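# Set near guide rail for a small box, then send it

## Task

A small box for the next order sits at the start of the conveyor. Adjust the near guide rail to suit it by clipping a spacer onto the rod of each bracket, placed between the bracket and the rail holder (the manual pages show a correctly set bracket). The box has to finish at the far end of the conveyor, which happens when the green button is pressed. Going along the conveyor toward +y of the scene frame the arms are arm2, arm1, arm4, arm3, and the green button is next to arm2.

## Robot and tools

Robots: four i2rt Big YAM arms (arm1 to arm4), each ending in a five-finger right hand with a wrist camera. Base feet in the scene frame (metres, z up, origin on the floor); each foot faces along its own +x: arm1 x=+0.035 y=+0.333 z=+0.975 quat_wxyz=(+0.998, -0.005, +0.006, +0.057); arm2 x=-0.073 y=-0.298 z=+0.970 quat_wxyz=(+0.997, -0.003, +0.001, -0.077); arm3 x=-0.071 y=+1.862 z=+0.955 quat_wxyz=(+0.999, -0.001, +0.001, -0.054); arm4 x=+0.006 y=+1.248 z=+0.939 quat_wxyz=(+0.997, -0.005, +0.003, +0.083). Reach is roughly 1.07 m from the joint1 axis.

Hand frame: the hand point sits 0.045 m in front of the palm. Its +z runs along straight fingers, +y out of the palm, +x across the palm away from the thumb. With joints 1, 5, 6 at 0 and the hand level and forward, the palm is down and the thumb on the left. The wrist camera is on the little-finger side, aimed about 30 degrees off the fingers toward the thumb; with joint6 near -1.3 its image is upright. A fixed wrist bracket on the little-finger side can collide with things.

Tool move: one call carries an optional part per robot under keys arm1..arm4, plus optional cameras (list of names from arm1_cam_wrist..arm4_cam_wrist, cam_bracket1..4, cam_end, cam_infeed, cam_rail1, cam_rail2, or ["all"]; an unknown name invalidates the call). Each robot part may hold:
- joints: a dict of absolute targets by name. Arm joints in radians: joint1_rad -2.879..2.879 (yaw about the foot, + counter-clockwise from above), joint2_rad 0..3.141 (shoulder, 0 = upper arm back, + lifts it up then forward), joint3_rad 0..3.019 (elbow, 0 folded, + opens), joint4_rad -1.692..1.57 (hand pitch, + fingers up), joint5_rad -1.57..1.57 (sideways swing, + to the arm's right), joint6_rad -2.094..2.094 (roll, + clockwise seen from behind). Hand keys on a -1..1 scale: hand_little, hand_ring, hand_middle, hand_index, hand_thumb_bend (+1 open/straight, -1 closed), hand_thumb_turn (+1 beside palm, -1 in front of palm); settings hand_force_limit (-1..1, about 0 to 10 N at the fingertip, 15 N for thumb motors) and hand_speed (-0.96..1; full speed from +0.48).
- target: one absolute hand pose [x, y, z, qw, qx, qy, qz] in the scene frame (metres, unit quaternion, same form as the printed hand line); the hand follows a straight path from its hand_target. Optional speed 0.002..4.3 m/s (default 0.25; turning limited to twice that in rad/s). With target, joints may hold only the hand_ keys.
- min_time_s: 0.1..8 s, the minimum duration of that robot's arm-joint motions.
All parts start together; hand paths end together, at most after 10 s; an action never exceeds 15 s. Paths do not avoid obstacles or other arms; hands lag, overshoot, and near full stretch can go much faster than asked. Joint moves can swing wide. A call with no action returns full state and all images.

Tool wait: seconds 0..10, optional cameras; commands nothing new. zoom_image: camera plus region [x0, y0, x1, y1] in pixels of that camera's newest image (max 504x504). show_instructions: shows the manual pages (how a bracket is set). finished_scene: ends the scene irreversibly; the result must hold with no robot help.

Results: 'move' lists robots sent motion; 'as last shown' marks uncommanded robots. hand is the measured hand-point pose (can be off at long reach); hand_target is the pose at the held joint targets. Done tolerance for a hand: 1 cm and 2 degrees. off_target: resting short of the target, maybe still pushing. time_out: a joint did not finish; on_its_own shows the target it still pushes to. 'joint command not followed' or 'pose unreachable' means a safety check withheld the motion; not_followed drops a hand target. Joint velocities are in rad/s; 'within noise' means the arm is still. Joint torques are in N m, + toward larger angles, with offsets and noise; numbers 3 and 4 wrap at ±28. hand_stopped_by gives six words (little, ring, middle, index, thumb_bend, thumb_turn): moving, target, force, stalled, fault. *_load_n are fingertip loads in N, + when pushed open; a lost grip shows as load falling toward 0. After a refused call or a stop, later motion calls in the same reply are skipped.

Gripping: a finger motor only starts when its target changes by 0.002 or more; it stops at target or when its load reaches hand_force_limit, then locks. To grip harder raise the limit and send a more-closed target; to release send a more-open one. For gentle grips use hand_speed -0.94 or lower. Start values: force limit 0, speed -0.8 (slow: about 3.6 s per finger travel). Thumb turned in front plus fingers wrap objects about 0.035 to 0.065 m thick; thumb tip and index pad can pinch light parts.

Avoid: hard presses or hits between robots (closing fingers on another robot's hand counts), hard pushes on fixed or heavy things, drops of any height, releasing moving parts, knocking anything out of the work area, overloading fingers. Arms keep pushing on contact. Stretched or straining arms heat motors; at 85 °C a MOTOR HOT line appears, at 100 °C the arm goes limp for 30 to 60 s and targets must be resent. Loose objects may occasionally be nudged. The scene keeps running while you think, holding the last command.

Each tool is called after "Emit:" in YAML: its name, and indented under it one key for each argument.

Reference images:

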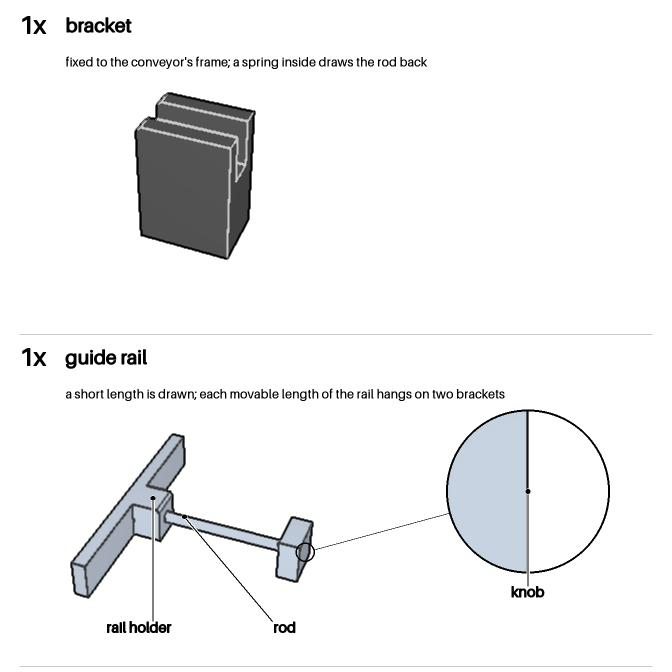

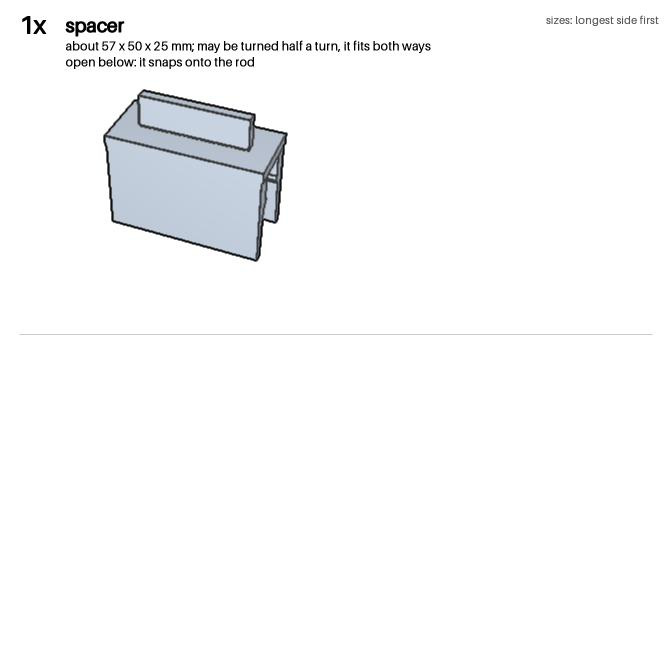

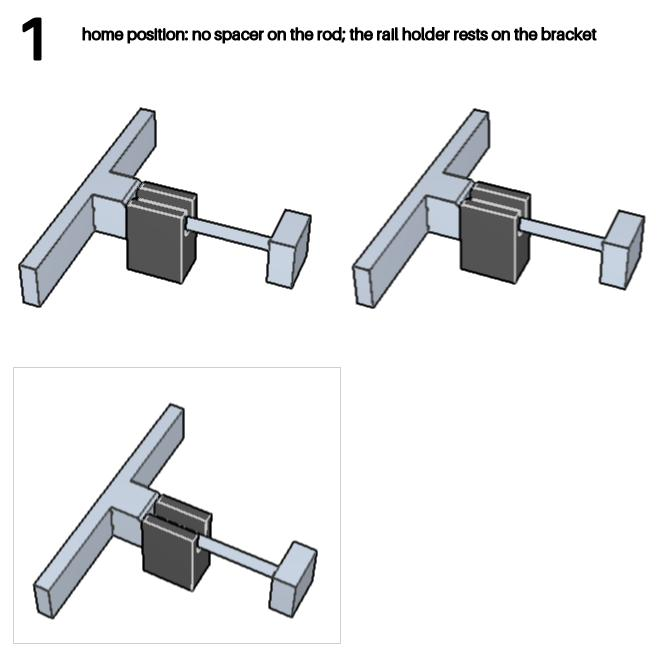

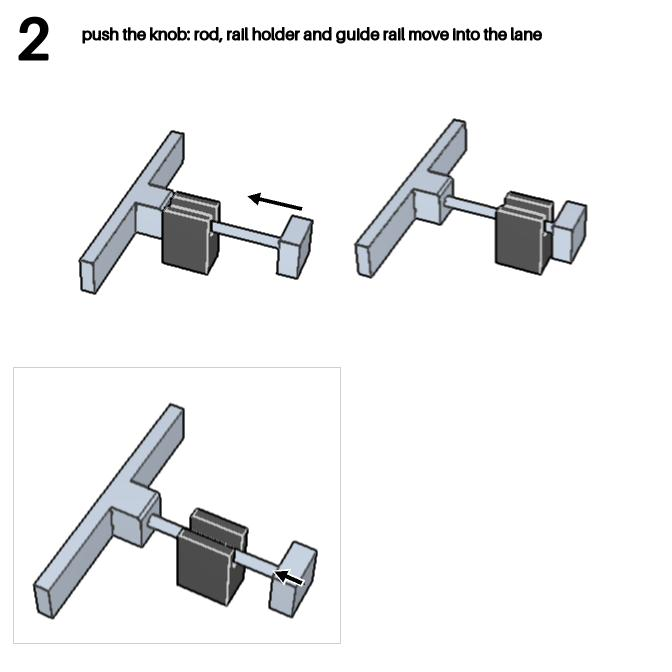

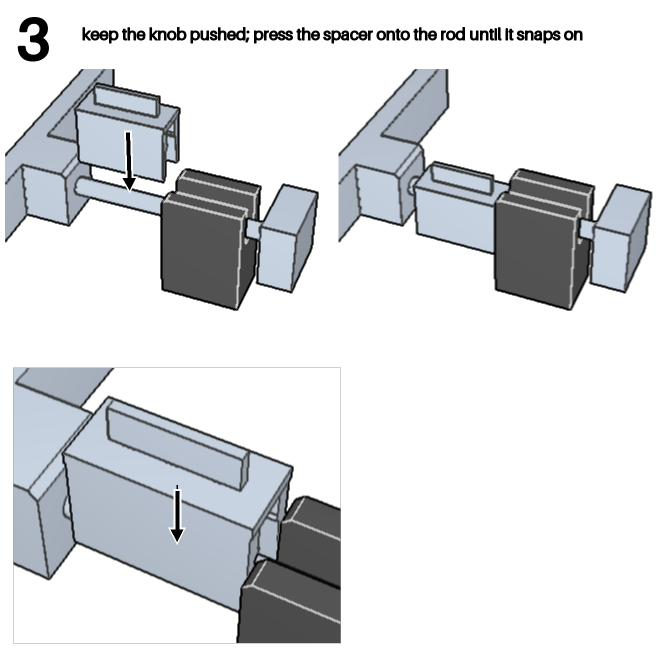

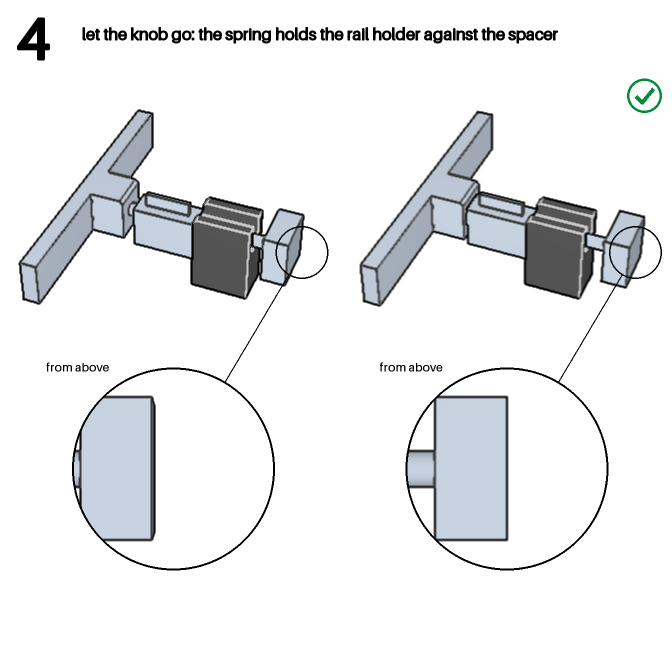

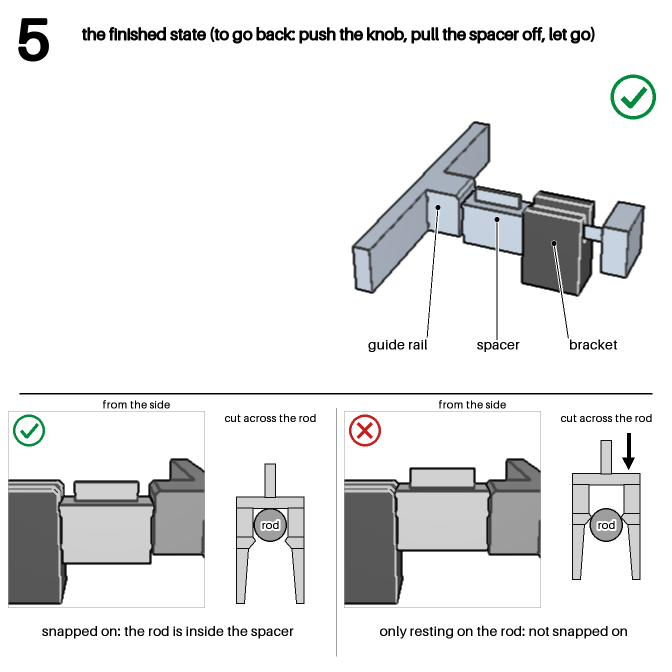

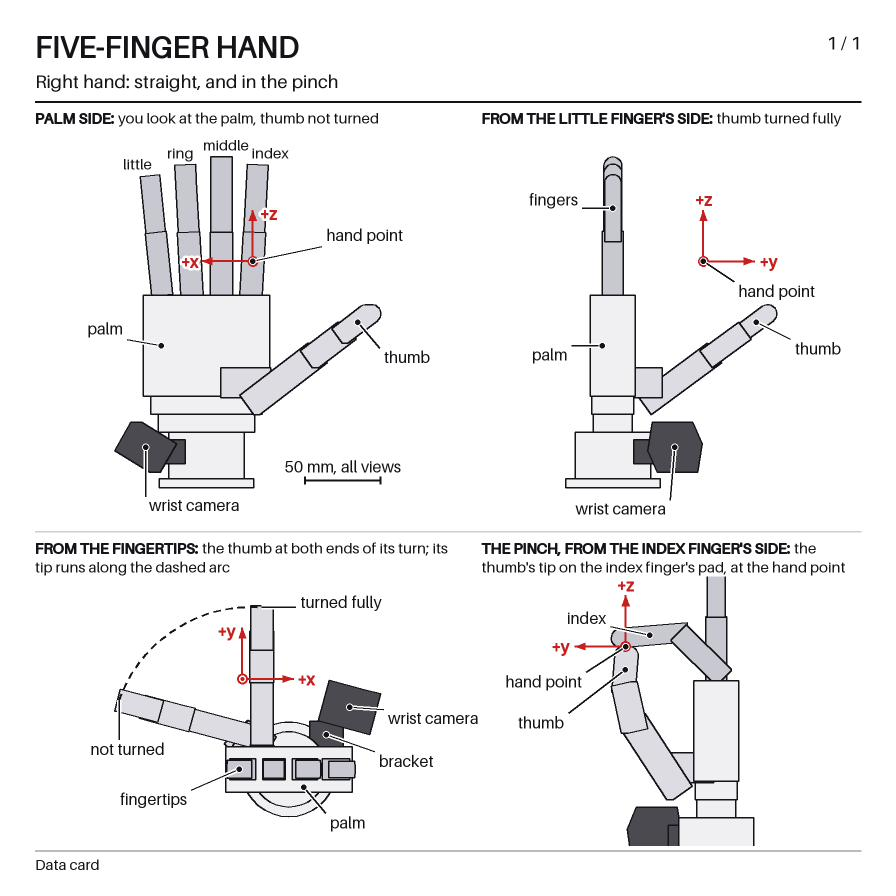

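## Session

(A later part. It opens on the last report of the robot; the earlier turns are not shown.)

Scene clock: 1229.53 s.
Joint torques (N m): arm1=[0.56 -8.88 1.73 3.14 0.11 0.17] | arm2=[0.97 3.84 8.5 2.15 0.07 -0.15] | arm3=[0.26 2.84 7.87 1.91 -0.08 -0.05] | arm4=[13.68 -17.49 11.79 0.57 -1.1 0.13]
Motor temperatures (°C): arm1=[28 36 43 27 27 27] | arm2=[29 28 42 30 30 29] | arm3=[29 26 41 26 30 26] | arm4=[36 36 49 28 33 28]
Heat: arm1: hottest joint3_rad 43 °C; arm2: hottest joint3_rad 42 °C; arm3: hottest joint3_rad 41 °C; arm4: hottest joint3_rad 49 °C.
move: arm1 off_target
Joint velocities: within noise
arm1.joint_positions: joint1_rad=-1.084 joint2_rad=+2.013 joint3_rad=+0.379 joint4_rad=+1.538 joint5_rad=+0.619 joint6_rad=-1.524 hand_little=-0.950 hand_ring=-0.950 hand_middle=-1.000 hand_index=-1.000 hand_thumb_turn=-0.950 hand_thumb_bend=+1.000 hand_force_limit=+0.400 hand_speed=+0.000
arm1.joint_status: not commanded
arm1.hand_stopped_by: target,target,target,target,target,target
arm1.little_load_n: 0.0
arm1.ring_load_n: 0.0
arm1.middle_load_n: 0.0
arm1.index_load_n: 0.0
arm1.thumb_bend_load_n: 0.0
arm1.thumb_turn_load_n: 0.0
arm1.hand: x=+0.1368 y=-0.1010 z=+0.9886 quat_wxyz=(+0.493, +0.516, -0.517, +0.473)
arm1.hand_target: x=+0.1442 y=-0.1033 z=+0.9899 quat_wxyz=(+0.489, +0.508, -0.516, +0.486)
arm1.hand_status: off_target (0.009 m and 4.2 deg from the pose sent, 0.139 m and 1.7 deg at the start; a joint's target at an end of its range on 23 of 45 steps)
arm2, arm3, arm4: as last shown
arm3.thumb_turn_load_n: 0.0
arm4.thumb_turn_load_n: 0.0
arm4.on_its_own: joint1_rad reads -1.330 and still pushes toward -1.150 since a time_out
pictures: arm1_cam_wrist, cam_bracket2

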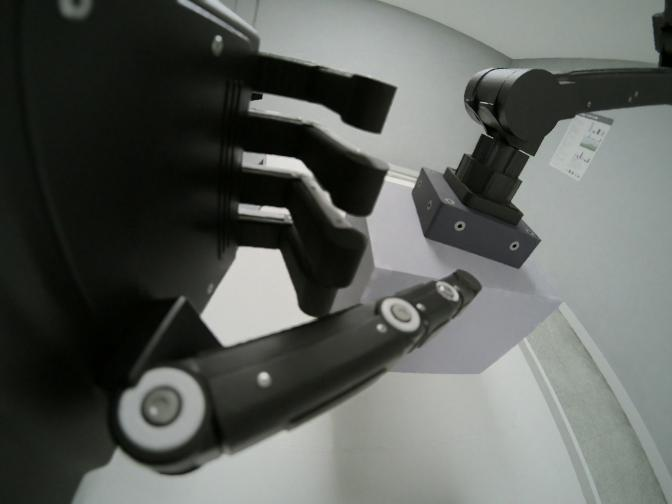

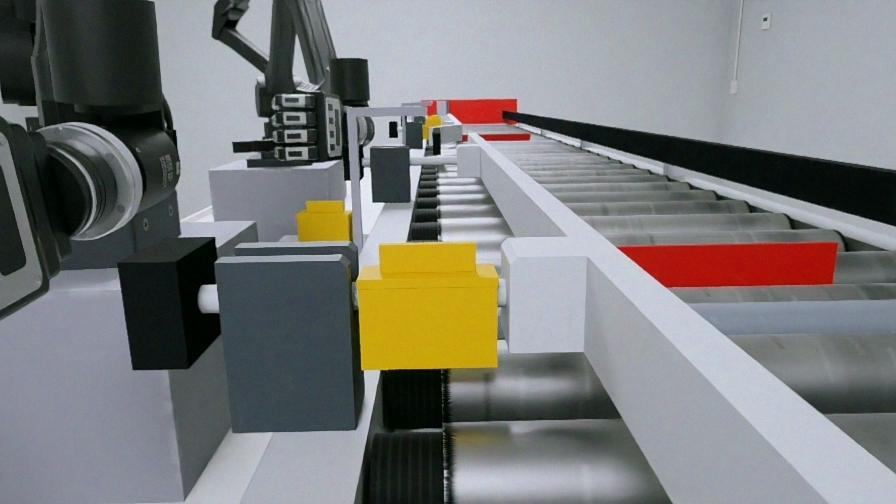

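Emit:
move:
  arm1: {"target":[0.19,-0.104,0.992,0.5,0.5,-0.5,0.5],"speed":0.08}
  cameras: ["cam_bracket2","cam_bracket1"]

Scene clock: 1236.87 s.
Joint torques (N m): arm1=[0.38 -8.53 2.14 3.08 0.1 -0.08] | arm2=[0.97 3.78 8.51 2.15 0.07 -0.15] | arm3=[0.21 2.84 7.87 1.91 -0.07 -0.05] | arm4=[13.74 -17.49 11.81 0.55 -1.11 0.13]
Motor temperatures (°C): arm1=[28 36 43 27 27 27] | arm2=[29 28 42 30 30 29] | arm3=[29 26 41 26 30 26] | arm4=[36 36 49 28 33 28]
Heat: arm1: hottest joint3_rad 43 °C; arm2: hottest joint3_rad 42 °C; arm3: hottest joint3_rad 41 °C; arm4: hottest joint3_rad 49 °C.
move: arm1 done
Joint velocities: within noise
arm1.joint_positions: joint1_rad=-0.969 joint2_rad=+2.035 joint3_rad=+0.453 joint4_rad=+1.538 joint5_rad=+0.725 joint6_rad=-1.530 hand_little=-0.950 hand_ring=-0.950 hand_middle=-1.000 hand_index=-1.000 hand_thumb_turn=-0.950 hand_thumb_bend=+1.000 hand_force_limit=+0.400 hand_speed=+0.000
arm1.joint_status: not commanded
arm1.hand_stopped_by: target,target,target,target,target,target
arm1.little_load_n: 0.0
arm1.ring_load_n: 0.0
arm1.middle_load_n: 0.0
arm1.index_load_n: 0.5
arm1.thumb_bend_load_n: 0.0
arm1.thumb_turn_load_n: 0.5
arm1.hand: x=+0.1840 y=-0.1031 z=+0.9938 quat_wxyz=(+0.497, +0.503, -0.508, +0.492)
arm1.hand_target: x=+0.1892 y=-0.1041 z=+0.9923 quat_wxyz=(+0.499, +0.503, -0.503, +0.496)
arm1.hand_status: done (0.006 m and 1.4 deg from the pose sent, 0.053 m and 4.2 deg at the start; a joint's target at an end of its range on 32 of 33 steps)
arm2, arm3, arm4: as last shown
arm4.thumb_turn_load_n: 0.5
arm4.on_its_own: joint1_rad reads -1.330 and still pushes toward -1.150 since a time_out
pictures: cam_bracket1, cam_bracket2

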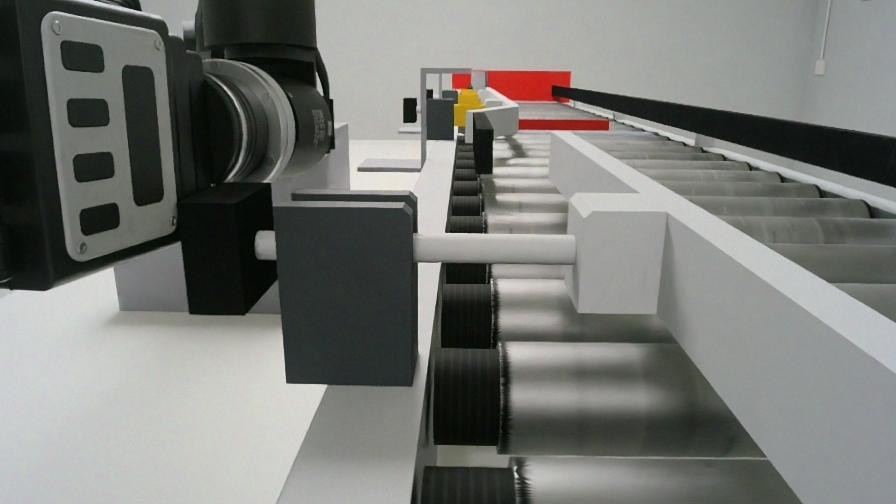

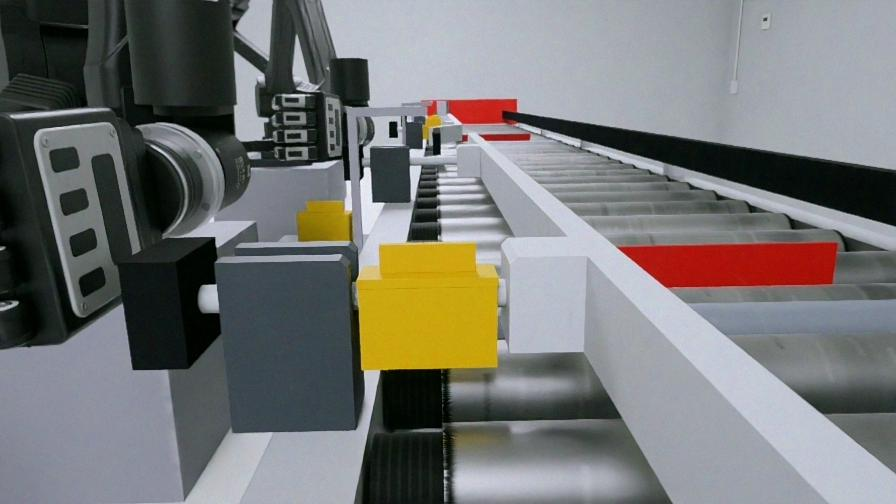

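Emit:
move:
  arm1: {"target":[0.235,-0.104,0.992,0.5,0.5,-0.5,0.5],"speed":0.05}
  cameras: ["cam_bracket2","cam_bracket1"]

Scene clock: 1241.57 s.
Joint torques (N m): arm1=[2.49 -8.88 4.45 0.94 -0.5 0.11] | arm2=[0.97 3.78 8.5 2.17 0.06 -0.15] | arm3=[0.21 2.84 7.88 1.91 -0.08 -0.05] | arm4=[13.74 -17.55 11.78 0.55 -1.1 0.13]
Motor temperatures (°C): arm1=[28 36 42 27 27 27] | arm2=[29 28 42 30 30 29] | arm3=[29 26 41 26 30 26] | arm4=[36 36 49 28 33 28]
Heat: arm1: hottest joint3_rad 42 °C; arm2: hottest joint3_rad 42 °C; arm3: hottest joint3_rad 41 °C; arm4: hottest joint3_rad 49 °C.
move: arm1 off_target
Joint velocities: within noise
arm1.joint_positions: joint1_rad=-0.917 joint2_rad=+2.042 joint3_rad=+0.502 joint4_rad=+1.533 joint5_rad=+0.844 joint6_rad=-1.569 hand_little=-0.950 hand_ring=-0.950 hand_middle=-1.000 hand_index=-1.000 hand_thumb_turn=-0.950 hand_thumb_bend=+1.000 hand_force_limit=+0.400 hand_speed=+0.000
arm1.joint_status: not commanded
arm1.hand_stopped_by: target,target,target,target,target,target
arm1.little_load_n: 0.0
arm1.ring_load_n: 0.0
arm1.middle_load_n: 0.0
arm1.index_load_n: 0.0
arm1.thumb_bend_load_n: 0.0
arm1.thumb_turn_load_n: 0.0
arm1.hand: x=+0.1959 y=-0.1012 z=+1.0011 quat_wxyz=(+0.524, +0.482, -0.514, +0.478)
arm1.hand_target: x=+0.2266 y=-0.1042 z=+0.9937 quat_wxyz=(+0.509, +0.497, -0.502, +0.492)
arm1.hand_status: off_target (0.040 m and 4.5 deg from the pose sent, 0.051 m and 1.4 deg at the start)
arm2, arm3, arm4: as last shown
arm2.index_load_n: 0.5
arm3.ring_load_n: 0.5
arm4.joint_positions: joint1_rad=-1.330 joint2_rad=+2.314 joint3_rad=+1.506 joint4_rad=+0.890 joint5_rad=+0.530 joint6_rad=-1.590 hand_little=-0.950 hand_ring=-0.950 hand_middle=-0.950 hand_index=-0.950 hand_thumb_turn=-0.950 hand_thumb_bend=+1.000 hand_force_limit=+0.000 hand_speed=+0.000
arm4.thumb_turn_load_n: 0.0
arm4.on_its_own: joint1_rad reads -1.330 and still pushes toward -1.150 since a time_out
arm4.hand: x=+0.1864 y=+0.4503 z=+1.0220 quat_wxyz=(+0.547, +0.444, -0.512, +0.492)
arm4.hand_target: x=+0.3373 y=+0.4875 z=+1.0078 quat_wxyz=(+0.488, +0.497, -0.467, +0.545)
pictures: cam_bracket1, cam_bracket2

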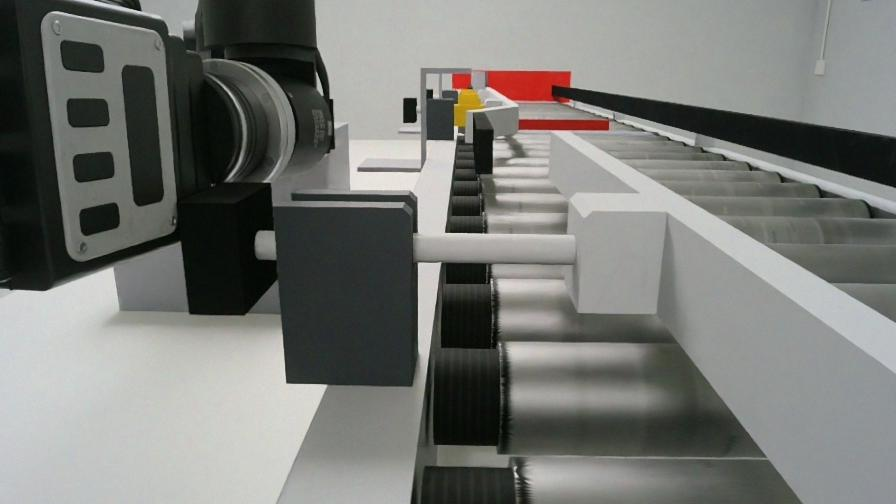

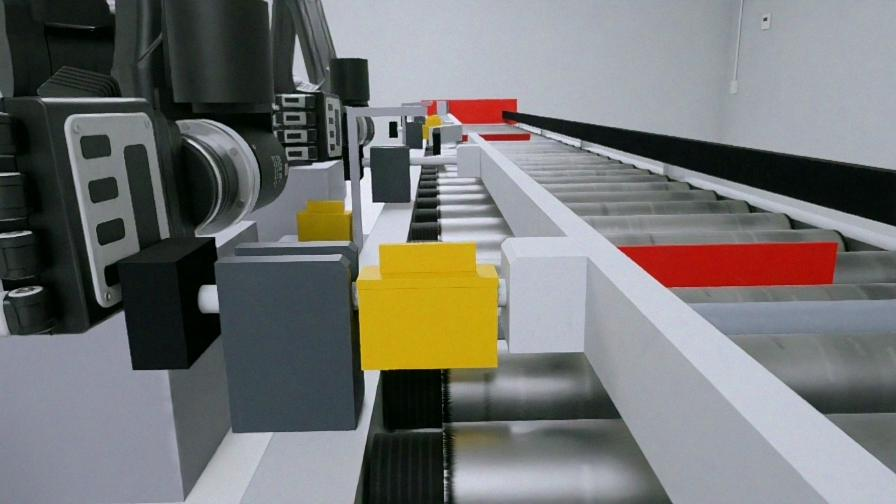

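Emit:
move:
  arm1: {"joints":{"joint1_rad":-0.80},"min_time_s":2}
  cameras: ["cam_bracket2"]

Scene clock: 1249.63 s.
Joint torques (N m): arm1=[7.12 -9.29 4.16 1.11 -1.33 0.37] | arm2=[1.03 3.84 8.49 2.17 0.07 -0.15] | arm3=[0.26 2.84 7.88 1.91 -0.08 -0.05] | arm4=[13.74 -17.61 11.75 0.58 -1.11 0.13]
Motor temperatures (°C): arm1=[29 36 42 27 27 27] | arm2=[29 28 42 30 30 29] | arm3=[29 26 41 26 30 26] | arm4=[36 36 49 28 33 28]
Heat: arm1: hottest joint3_rad 42 °C; arm2: hottest joint3_rad 42 °C; arm3: hottest joint3_rad 41 °C; arm4: hottest joint3_rad 49 °C.
move: arm1 time_out
Joint velocities: within noise
arm1.joint_positions: joint1_rad=-0.898 joint2_rad=+2.047 joint3_rad=+0.502 joint4_rad=+1.527 joint5_rad=+0.867 joint6_rad=-1.589 hand_little=-0.950 hand_ring=-0.950 hand_middle=-1.000 hand_index=-1.000 hand_thumb_turn=-0.950 hand_thumb_bend=+1.000 hand_force_limit=+0.400 hand_speed=+0.000
arm1.joint_status: joint1_rad time_out (moved +0.018 of +0.117)
arm1.hand_stopped_by: target,target,target,target,target,target
arm1.little_load_n: 0.0
arm1.ring_load_n: 0.0
arm1.middle_load_n: 0.0
arm1.index_load_n: 0.0
arm1.thumb_bend_load_n: 0.5
arm1.thumb_turn_load_n: 0.5
arm1.on_its_own: joint1_rad reads -0.898 and still pushes toward -0.800 since a time_out; joint5_rad reads +0.867 and still pushes toward +0.831 since a time_out
arm1.hand: x=+0.1984 y=-0.0959 z=+0.9995 quat_wxyz=(+0.530, +0.490, -0.510, +0.468)
arm1.hand_target: x=+0.2573 y=-0.0887 z=+0.9929 quat_wxyz=(+0.491, +0.516, -0.483, +0.509)
arm1.hand_status: not commanded
arm2, arm3, arm4: as last shown
arm2.index_load_n: 0.0
arm3.ring_load_n: 0.0
arm4.thumb_bend_load_n: -0.5
arm4.on_its_own: joint1_rad reads -1.330 and still pushes toward -1.150 since a time_out

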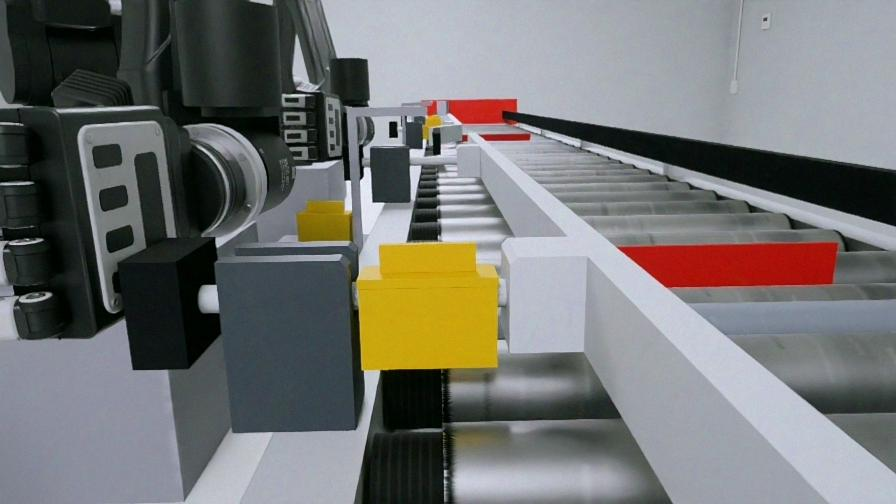

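Emit:
move:
  arm4: {"joints":{"joint1_rad":-1.38},"min_time_s":4}
  cameras: ["cam_bracket2","cam_bracket1"]

Scene clock: 1256.57 s.
Joint torques (N m): arm1=[7.24 -8.7 4.1 1.21 -1.34 0.32] | arm2=[0.91 3.78 8.51 2.15 0.07 -0.15] | arm3=[0.26 2.78 7.87 1.91 -0.08 -0.05] | arm4=[-0.03 -19.25 11.64 0.9 -0.19 0.13]
Motor temperatures (°C): arm1=[29 36 42 27 28 27] | arm2=[29 28 42 30 30 29] | arm3=[29 26 41 26 30 26] | arm4=[35 37 49 28 33 28]
Heat: arm1: hottest joint3_rad 42 °C; arm2: hottest joint3_rad 42 °C; arm3: hottest joint3_rad 41 °C; arm4: hottest joint3_rad 49 °C.
move: arm4 done
Joint velocities: within noise
arm1, arm2, arm3: as last shown
arm1.thumb_bend_load_n: 0.0
arm1.thumb_turn_load_n: 0.0
arm1.on_its_own: joint1_rad reads -0.898 and still pushes toward -0.800 since a time_out; joint5_rad reads +0.867 and still pushes toward +0.831 since a time_out
arm1.hand_target: x=+0.2573 y=-0.0887 z=+0.9930 quat_wxyz=(+0.491, +0.516, -0.483, +0.509)
arm4.joint_positions: joint1_rad=-1.360 joint2_rad=+2.334 joint3_rad=+1.506 joint4_rad=+0.883 joint5_rad=+0.505 joint6_rad=-1.579 hand_little=-0.950 hand_ring=-0.950 hand_middle=-0.950 hand_index=-0.950 hand_thumb_turn=-0.950 hand_thumb_bend=+1.000 hand_force_limit=+0.000 hand_speed=+0.000
arm4.joint_status: all done
arm4.hand_stopped_by: target,target,target,target,target,target
arm4.little_load_n: 0.0
arm4.ring_load_n: 0.0
arm4.middle_load_n: 0.0
arm4.index_load_n: 0.0
arm4.thumb_bend_load_n: 0.0
arm4.thumb_turn_load_n: 0.5
arm4.hand: x=+0.1673 y=+0.4443 z=+1.0045 quat_wxyz=(+0.543, +0.449, -0.518, +0.485)
arm4.hand_target: x=+0.1628 y=+0.4333 z=+1.0079 quat_wxyz=(+0.541, +0.439, -0.522, +0.491)
arm4.hand_status: not commanded
pictures: cam_bracket1, cam_bracket2

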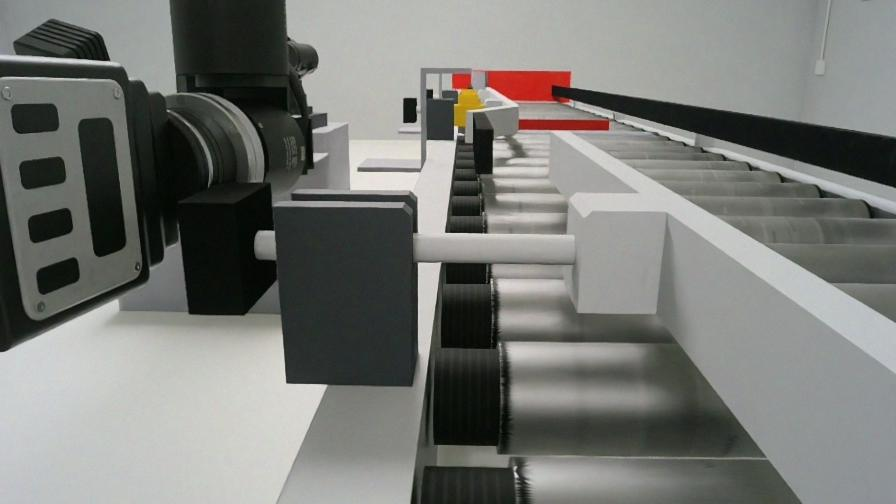

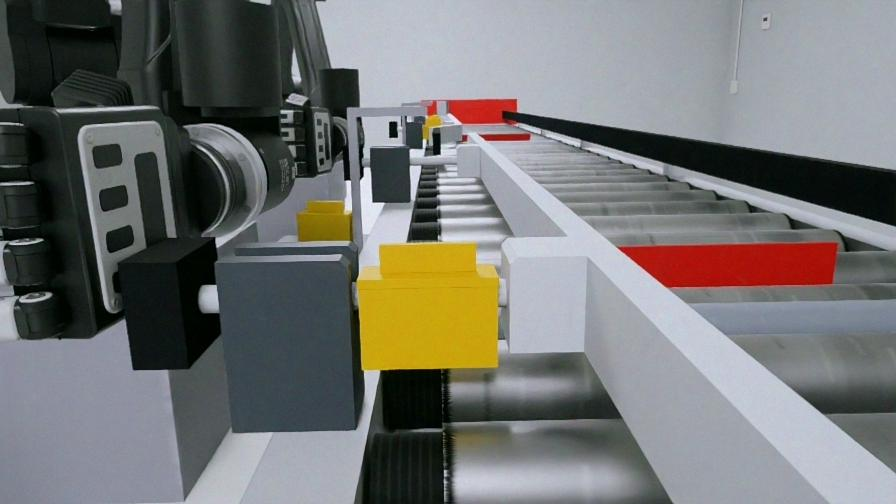

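Emit:
move:
  arm4: {"target":[0.13,0.46,1.14,0.5,0.5,-0.5,0.5],"speed":0.2}

Emit:
move:
  arm4: {"target":[0.27,0.40,1.18,0,0,0.8434,-0.5373],"speed":0.2}
  cameras: ["cam_rail1","arm4_cam_wrist","cam_bracket2","cam_bracket1"]

Scene clock: 1268.17 s.
Joint torques (N m): arm1=[7.12 -9.05 4.14 0.98 -1.34 0.35] | arm2=[0.97 3.78 8.5 2.15 0.07 -0.15] | arm3=[0.21 2.84 7.87 1.91 -0.08 -0.05] | arm4=[0.09 -17.49 10.03 0.9 -0.14 0.14]
Motor temperatures (°C): arm1=[29 36 41 27 29 27] | arm2=[29 28 42 30 30 29] | arm3=[29 26 41 26 30 26] | arm4=[35 37 49 28 32 28]
Heat: arm1: hottest joint3_rad 41 °C; arm2: hottest joint3_rad 42 °C; arm3: hottest joint3_rad 41 °C; arm4: hottest joint3_rad 49 °C.
move: arm4 done
Joint velocities: within noise
arm1: as last shown
arm1.thumb_turn_load_n: 0.5
arm1.on_its_own: joint1_rad reads -0.898 and still pushes toward -0.800 since a time_out; joint5_rad reads +0.867 and still pushes toward +0.831 since a time_out
arm2.joint_positions: joint1_rad=+0.146 joint2_rad=+0.560 joint3_rad=+1.336 joint4_rad=-1.211 joint5_rad=+0.058 joint6_rad=-1.149 hand_little=+1.000 hand_ring=+1.000 hand_middle=+1.000 hand_index=+1.000 hand_thumb_turn=+1.000 hand_thumb_bend=+1.000 hand_force_limit=+0.000 hand_speed=-0.800
arm2.joint_status: not commanded
arm2.hand_stopped_by: target,target,target,target,target,target
arm2.little_load_n: -0.5
arm2.ring_load_n: 0.0
arm2.middle_load_n: 0.0
arm2.index_load_n: 0.0
arm2.thumb_bend_load_n: 0.0
arm2.thumb_turn_load_n: 0.0
arm2.hand: x=+0.1562 y=-0.3514 z=+1.4671 quat_wxyz=(-0.084, +0.821, -0.194, +0.530)
arm2.hand_target: x=+0.1552 y=-0.3513 z=+1.4789 quat_wxyz=(-0.086, +0.814, -0.192, +0.541)
arm2.hand_status: not commanded
arm3.joint_positions: joint1_rad=-0.183 joint2_rad=+0.625 joint3_rad=+1.366 joint4_rad=-1.295 joint5_rad=-0.032 joint6_rad=-1.281 hand_little=+1.000 hand_ring=+1.000 hand_middle=+1.000 hand_index=+1.000 hand_thumb_turn=+1.000 hand_thumb_bend=+1.000 hand_force_limit=+0.000 hand_speed=-0.800
arm3.joint_status: not commanded
arm3.hand_stopped_by: target,target,target,target,target,target
arm3.little_load_n: 0.0
arm3.ring_load_n: 0.0
arm3.middle_load_n: 0.0
arm3.index_load_n: 0.0
arm3.thumb_bend_load_n: 0.0
arm3.thumb_turn_load_n: 0.0
arm3.hand: x=+0.1496 y=+1.7528 z=+1.4379 quat_wxyz=(-0.013, +0.840, -0.242, +0.485)
arm3.hand_target: x=+0.1488 y=+1.7531 z=+1.4458 quat_wxyz=(-0.013, +0.836, -0.241, +0.494)
arm3.hand_status: not commanded
arm4.joint_positions: joint1_rad=-1.435 joint2_rad=+1.992 joint3_rad=+1.378 joint4_rad=+0.616 joint5_rad=+0.295 joint6_rad=-1.579 hand_little=-0.950 hand_ring=-0.950 hand_middle=-0.950 hand_index=-0.950 hand_thumb_turn=-0.950 hand_thumb_bend=+1.000 hand_force_limit=+0.000 hand_speed=+0.000
arm4.joint_status: not commanded
arm4.hand_stopped_by: target,target,target,target,target,target
arm4.little_load_n: 0.0
arm4.ring_load_n: 0.0
arm4.middle_load_n: 0.0
arm4.index_load_n: 0.0
arm4.thumb_bend_load_n: -0.5
arm4.thumb_turn_load_n: 0.0
arm4.hand: x=+0.1341 y=+0.4590 z=+1.1460 quat_wxyz=(+0.505, +0.502, -0.492, +0.502)
arm4.hand_target: x=+0.1275 y=+0.4575 z=+1.1401 quat_wxyz=(+0.499, +0.500, -0.500, +0.501)
arm4.hand_status: done (0.007 m and 1.1 deg from the pose sent, 0.141 m and 8.1 deg at the start)
pictures: none

Scene clock: 1273.03 s.
Joint torques (N m): arm1=[7.06 -8.59 4.19 1.06 -1.34 0.33] | arm2=[0.97 3.84 8.51 2.17 0.07 -0.15] | arm3=[0.26 2.84 7.88 1.91 -0.07 -0.05] | arm4=[0.62 -20.01 17.11 0.81 -0.04 0.23]
Motor temperatures (°C): arm1=[29 36 41 27 30 27] | arm2=[29 28 42 30 30 29] | arm3=[29 26 41 26 30 26] | arm4=[34 38 50 28 32 28]
Heat: arm1: hottest joint3_rad 41 °C; arm2: hottest joint3_rad 42 °C; arm3: hottest joint3_rad 41 °C; arm4: hottest joint3_rad 50 °C.
move: arm4 off_target
Joint velocities: within noise
arm1, arm2, arm3: as last shown
arm1.on_its_own: joint1_rad reads -0.898 and still pushes toward -0.800 since a time_out; joint5_rad reads +0.867 and still pushes toward +0.831 since a time_out
arm2.little_load_n: 0.0
arm2.thumb_bend_load_n: -0.5
arm4.joint_positions: joint1_rad=-1.401 joint2_rad=+2.145 joint3_rad=+2.092 joint4_rad=-0.444 joint5_rad=+0.291 joint6_rad=+0.127 hand_little=-0.950 hand_ring=-0.950 hand_middle=-0.950 hand_index=-0.950 hand_thumb_turn=-0.950 hand_thumb_bend=+1.000 hand_force_limit=+0.000 hand_speed=+0.000
arm4.joint_status: not commanded
arm4.hand_stopped_by: target,target,target,target,target,target
arm4.little_load_n: 0.0
arm4.ring_load_n: 0.0
arm4.middle_load_n: 0.0
arm4.index_load_n: 0.0
arm4.thumb_bend_load_n: 0.0
arm4.thumb_turn_load_n: 0.0
arm4.hand: x=+0.2785 y=+0.4158 z=+1.1597 quat_wxyz=(+0.007, +0.017, -0.851, +0.526)
arm4.hand_target: x=+0.2789 y=+0.4042 z=+1.1786 quat_wxyz=(-0.003, +0.004, -0.843, +0.537)
arm4.hand_status: off_target (0.027 m and 2.6 deg from the pose sent, 0.152 m and 93.6 deg at the start)
pictures: arm4_cam_wrist, cam_bracket1, cam_bracket2, cam_rail1

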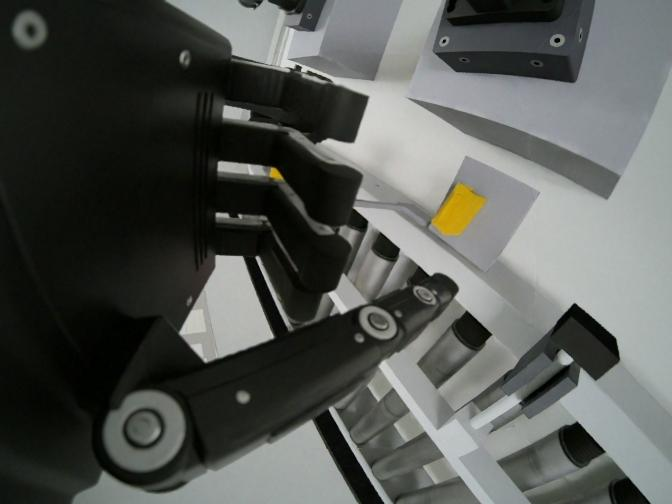

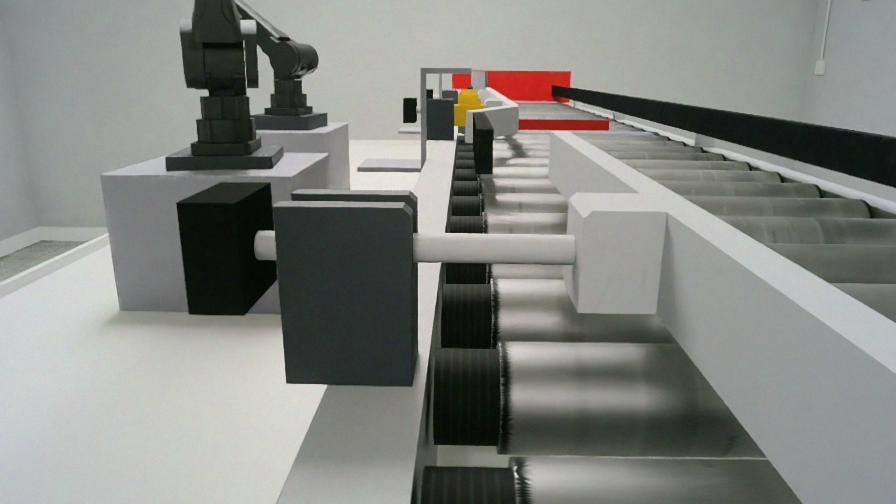

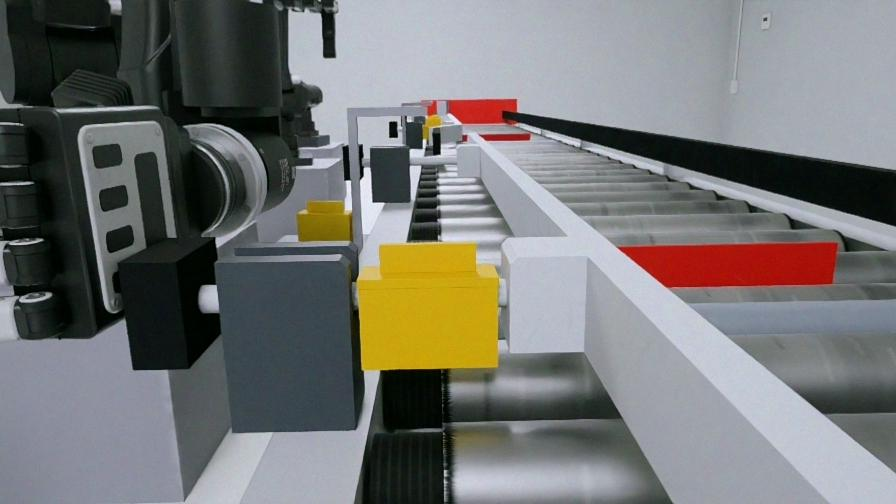

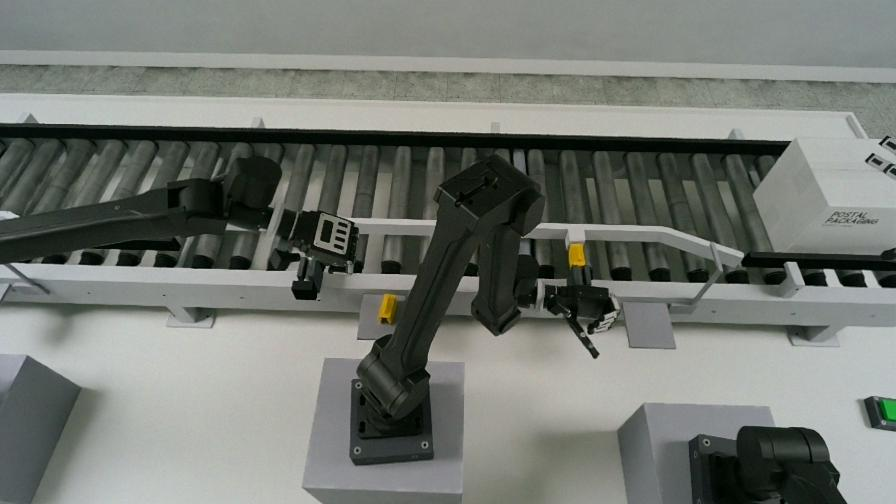

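Emit:
zoom_image:
  camera: "cam_rail1"
  region: [330, 260, 470, 360]

Emit:
zoom_image:
  camera: "cam_bracket2"
  region: [270, 90, 430, 260]

Emit:
zoom_image:
  camera: "arm4_cam_wrist"
  region: [340, 130, 600, 300]

Scaled by 3.600.

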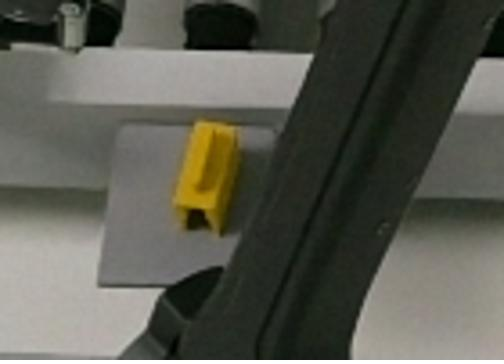

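Scaled by 2.965.

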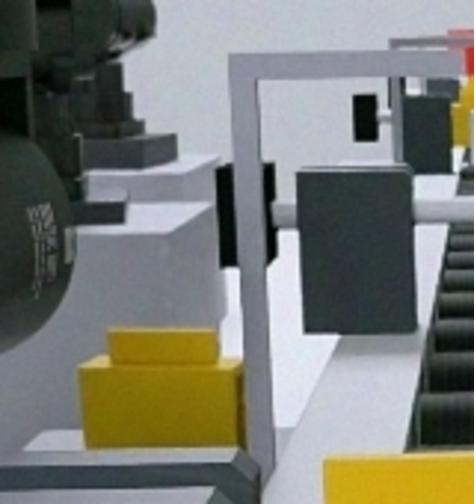

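Scaled by 1.938 from the camera's image (finer frame: 960x720).

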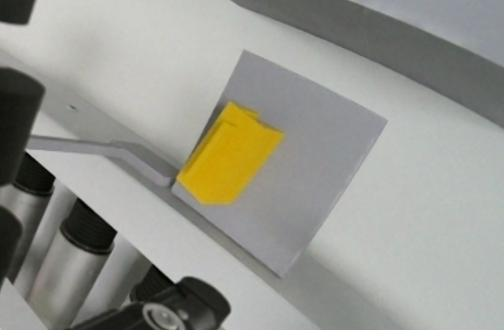

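Emit:
move:
  arm4: {"target":[0.29,0.375,1.07,0,0,0.8434,-0.5373],"speed":0.15,"joints":{"hand_thumb_turn":-1,"hand_thumb_bend":0.17,"hand_index":0.1,"hand_middle":0.1,"hand_ring":1,"hand_little":1}}
  cameras: ["cam_rail1","arm4_cam_wrist","cam_bracket2"]

Scene clock: 1293.70 s.
Joint torques (N m): arm1=[6.83 -9.41 4.3 1.06 -1.32 0.36] | arm2=[0.97 3.78 8.5 2.15 0.07 -0.15] | arm3=[0.26 2.9 7.88 1.89 -0.08 -0.05] | arm4=[0.91 -22.3 13.16 2.21 0.43 0.21]
Motor temperatures (°C): arm1=[29 36 41 27 31 27] | arm2=[29 28 43 30 30 29] | arm3=[29 26 41 26 30 26] | arm4=[33 40 54 29 31 28]
Heat: arm1: hottest joint3_rad 41 °C; arm2: hottest joint3_rad 43 °C; arm3: hottest joint3_rad 41 °C; arm4: hottest joint3_rad 54 °C.
move: arm4 off_target
Joint velocities: within noise
arm1, arm2, arm3: as last shown
arm1.little_load_n: 0.5
arm1.on_its_own: joint1_rad reads -0.898 and still pushes toward -0.800 since a time_out; joint5_rad reads +0.867 and still pushes toward +0.831 since a time_out
arm2.thumb_bend_load_n: 0.0
arm4.joint_positions: joint1_rad=-1.401 joint2_rad=+2.300 joint3_rad=+2.092 joint4_rad=-0.300 joint5_rad=+0.292 joint6_rad=+0.133 hand_little=+1.000 hand_ring=+1.000 hand_middle=+0.100 hand_index=+0.100 hand_thumb_turn=-1.000 hand_thumb_bend=+0.170 hand_force_limit=+0.000 hand_speed=+0.000
arm4.joint_status: all done
arm4.hand_stopped_by: target,target,target,target,target,target
arm4.little_load_n: 0.0
arm4.ring_load_n: 0.0
arm4.middle_load_n: 0.0
arm4.index_load_n: 0.0
arm4.thumb_bend_load_n: 0.0
arm4.thumb_turn_load_n: 0.0
arm4.hand: x=+0.2882 y=+0.3857 z=+1.0554 quat_wxyz=(+0.008, +0.015, -0.853, +0.521)
arm4.hand_target: x=+0.2896 y=+0.3767 z=+1.0704 quat_wxyz=(+0.000, +0.000, -0.843, +0.538)
arm4.hand_status: off_target (0.018 m and 2.9 deg from the pose sent, 0.099 m and 2.6 deg at the start)
pictures: arm4_cam_wrist, cam_bracket2, cam_rail1

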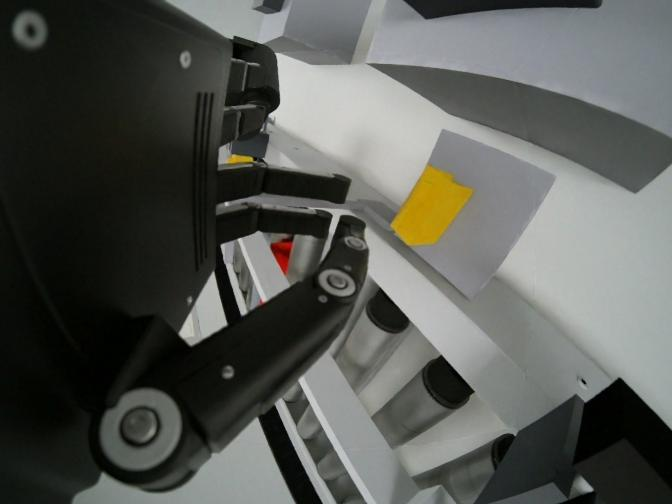

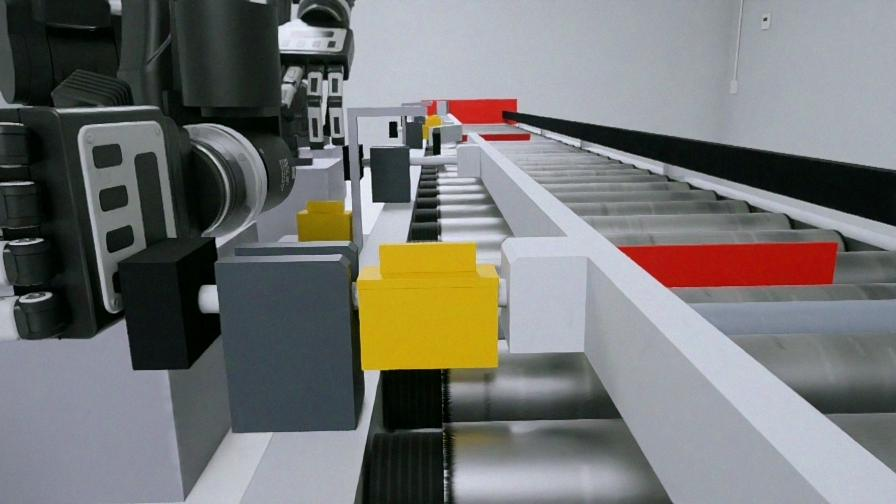

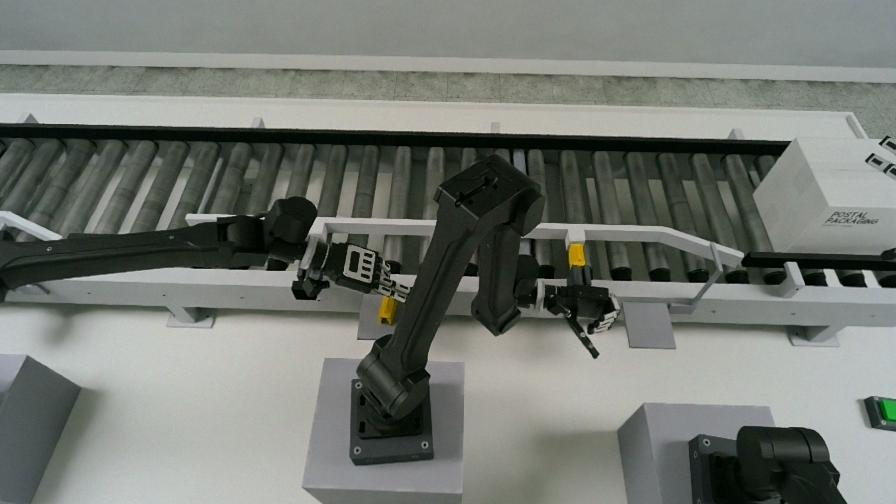

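Emit:
zoom_image:
  camera: "arm4_cam_wrist"
  region: [340, 120, 560, 310]

Emit:
zoom_image:
  camera: "cam_rail1"
  region: [280, 200, 460, 370]

Scaled by 2.291 from the camera's image (finer frame: 960x720).

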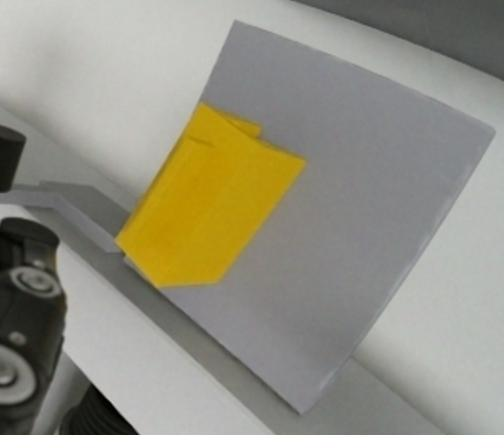

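Scaled by 2.800.

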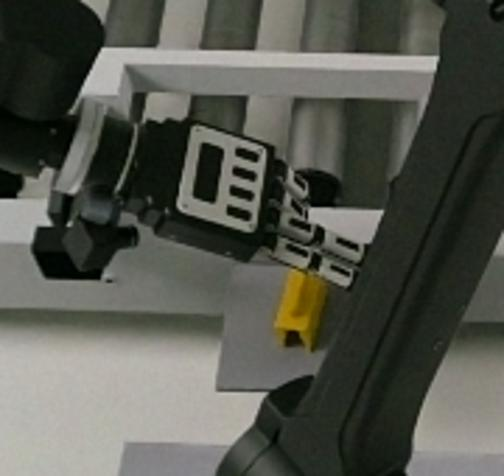

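Emit:
zoom_image:
  camera: "arm4_cam_wrist"
  region: [380, 155, 480, 255]

Scaled by 5.040 from the camera's image (finer frame: 960x720).

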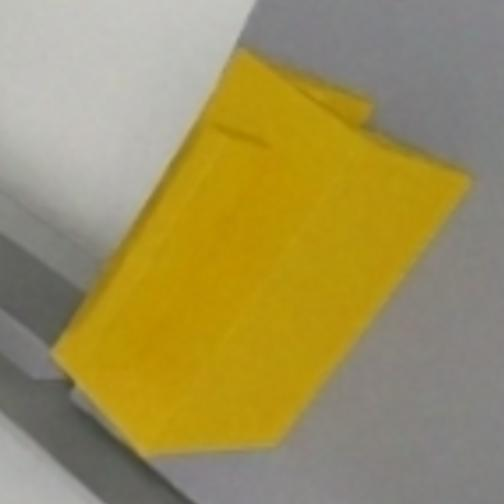

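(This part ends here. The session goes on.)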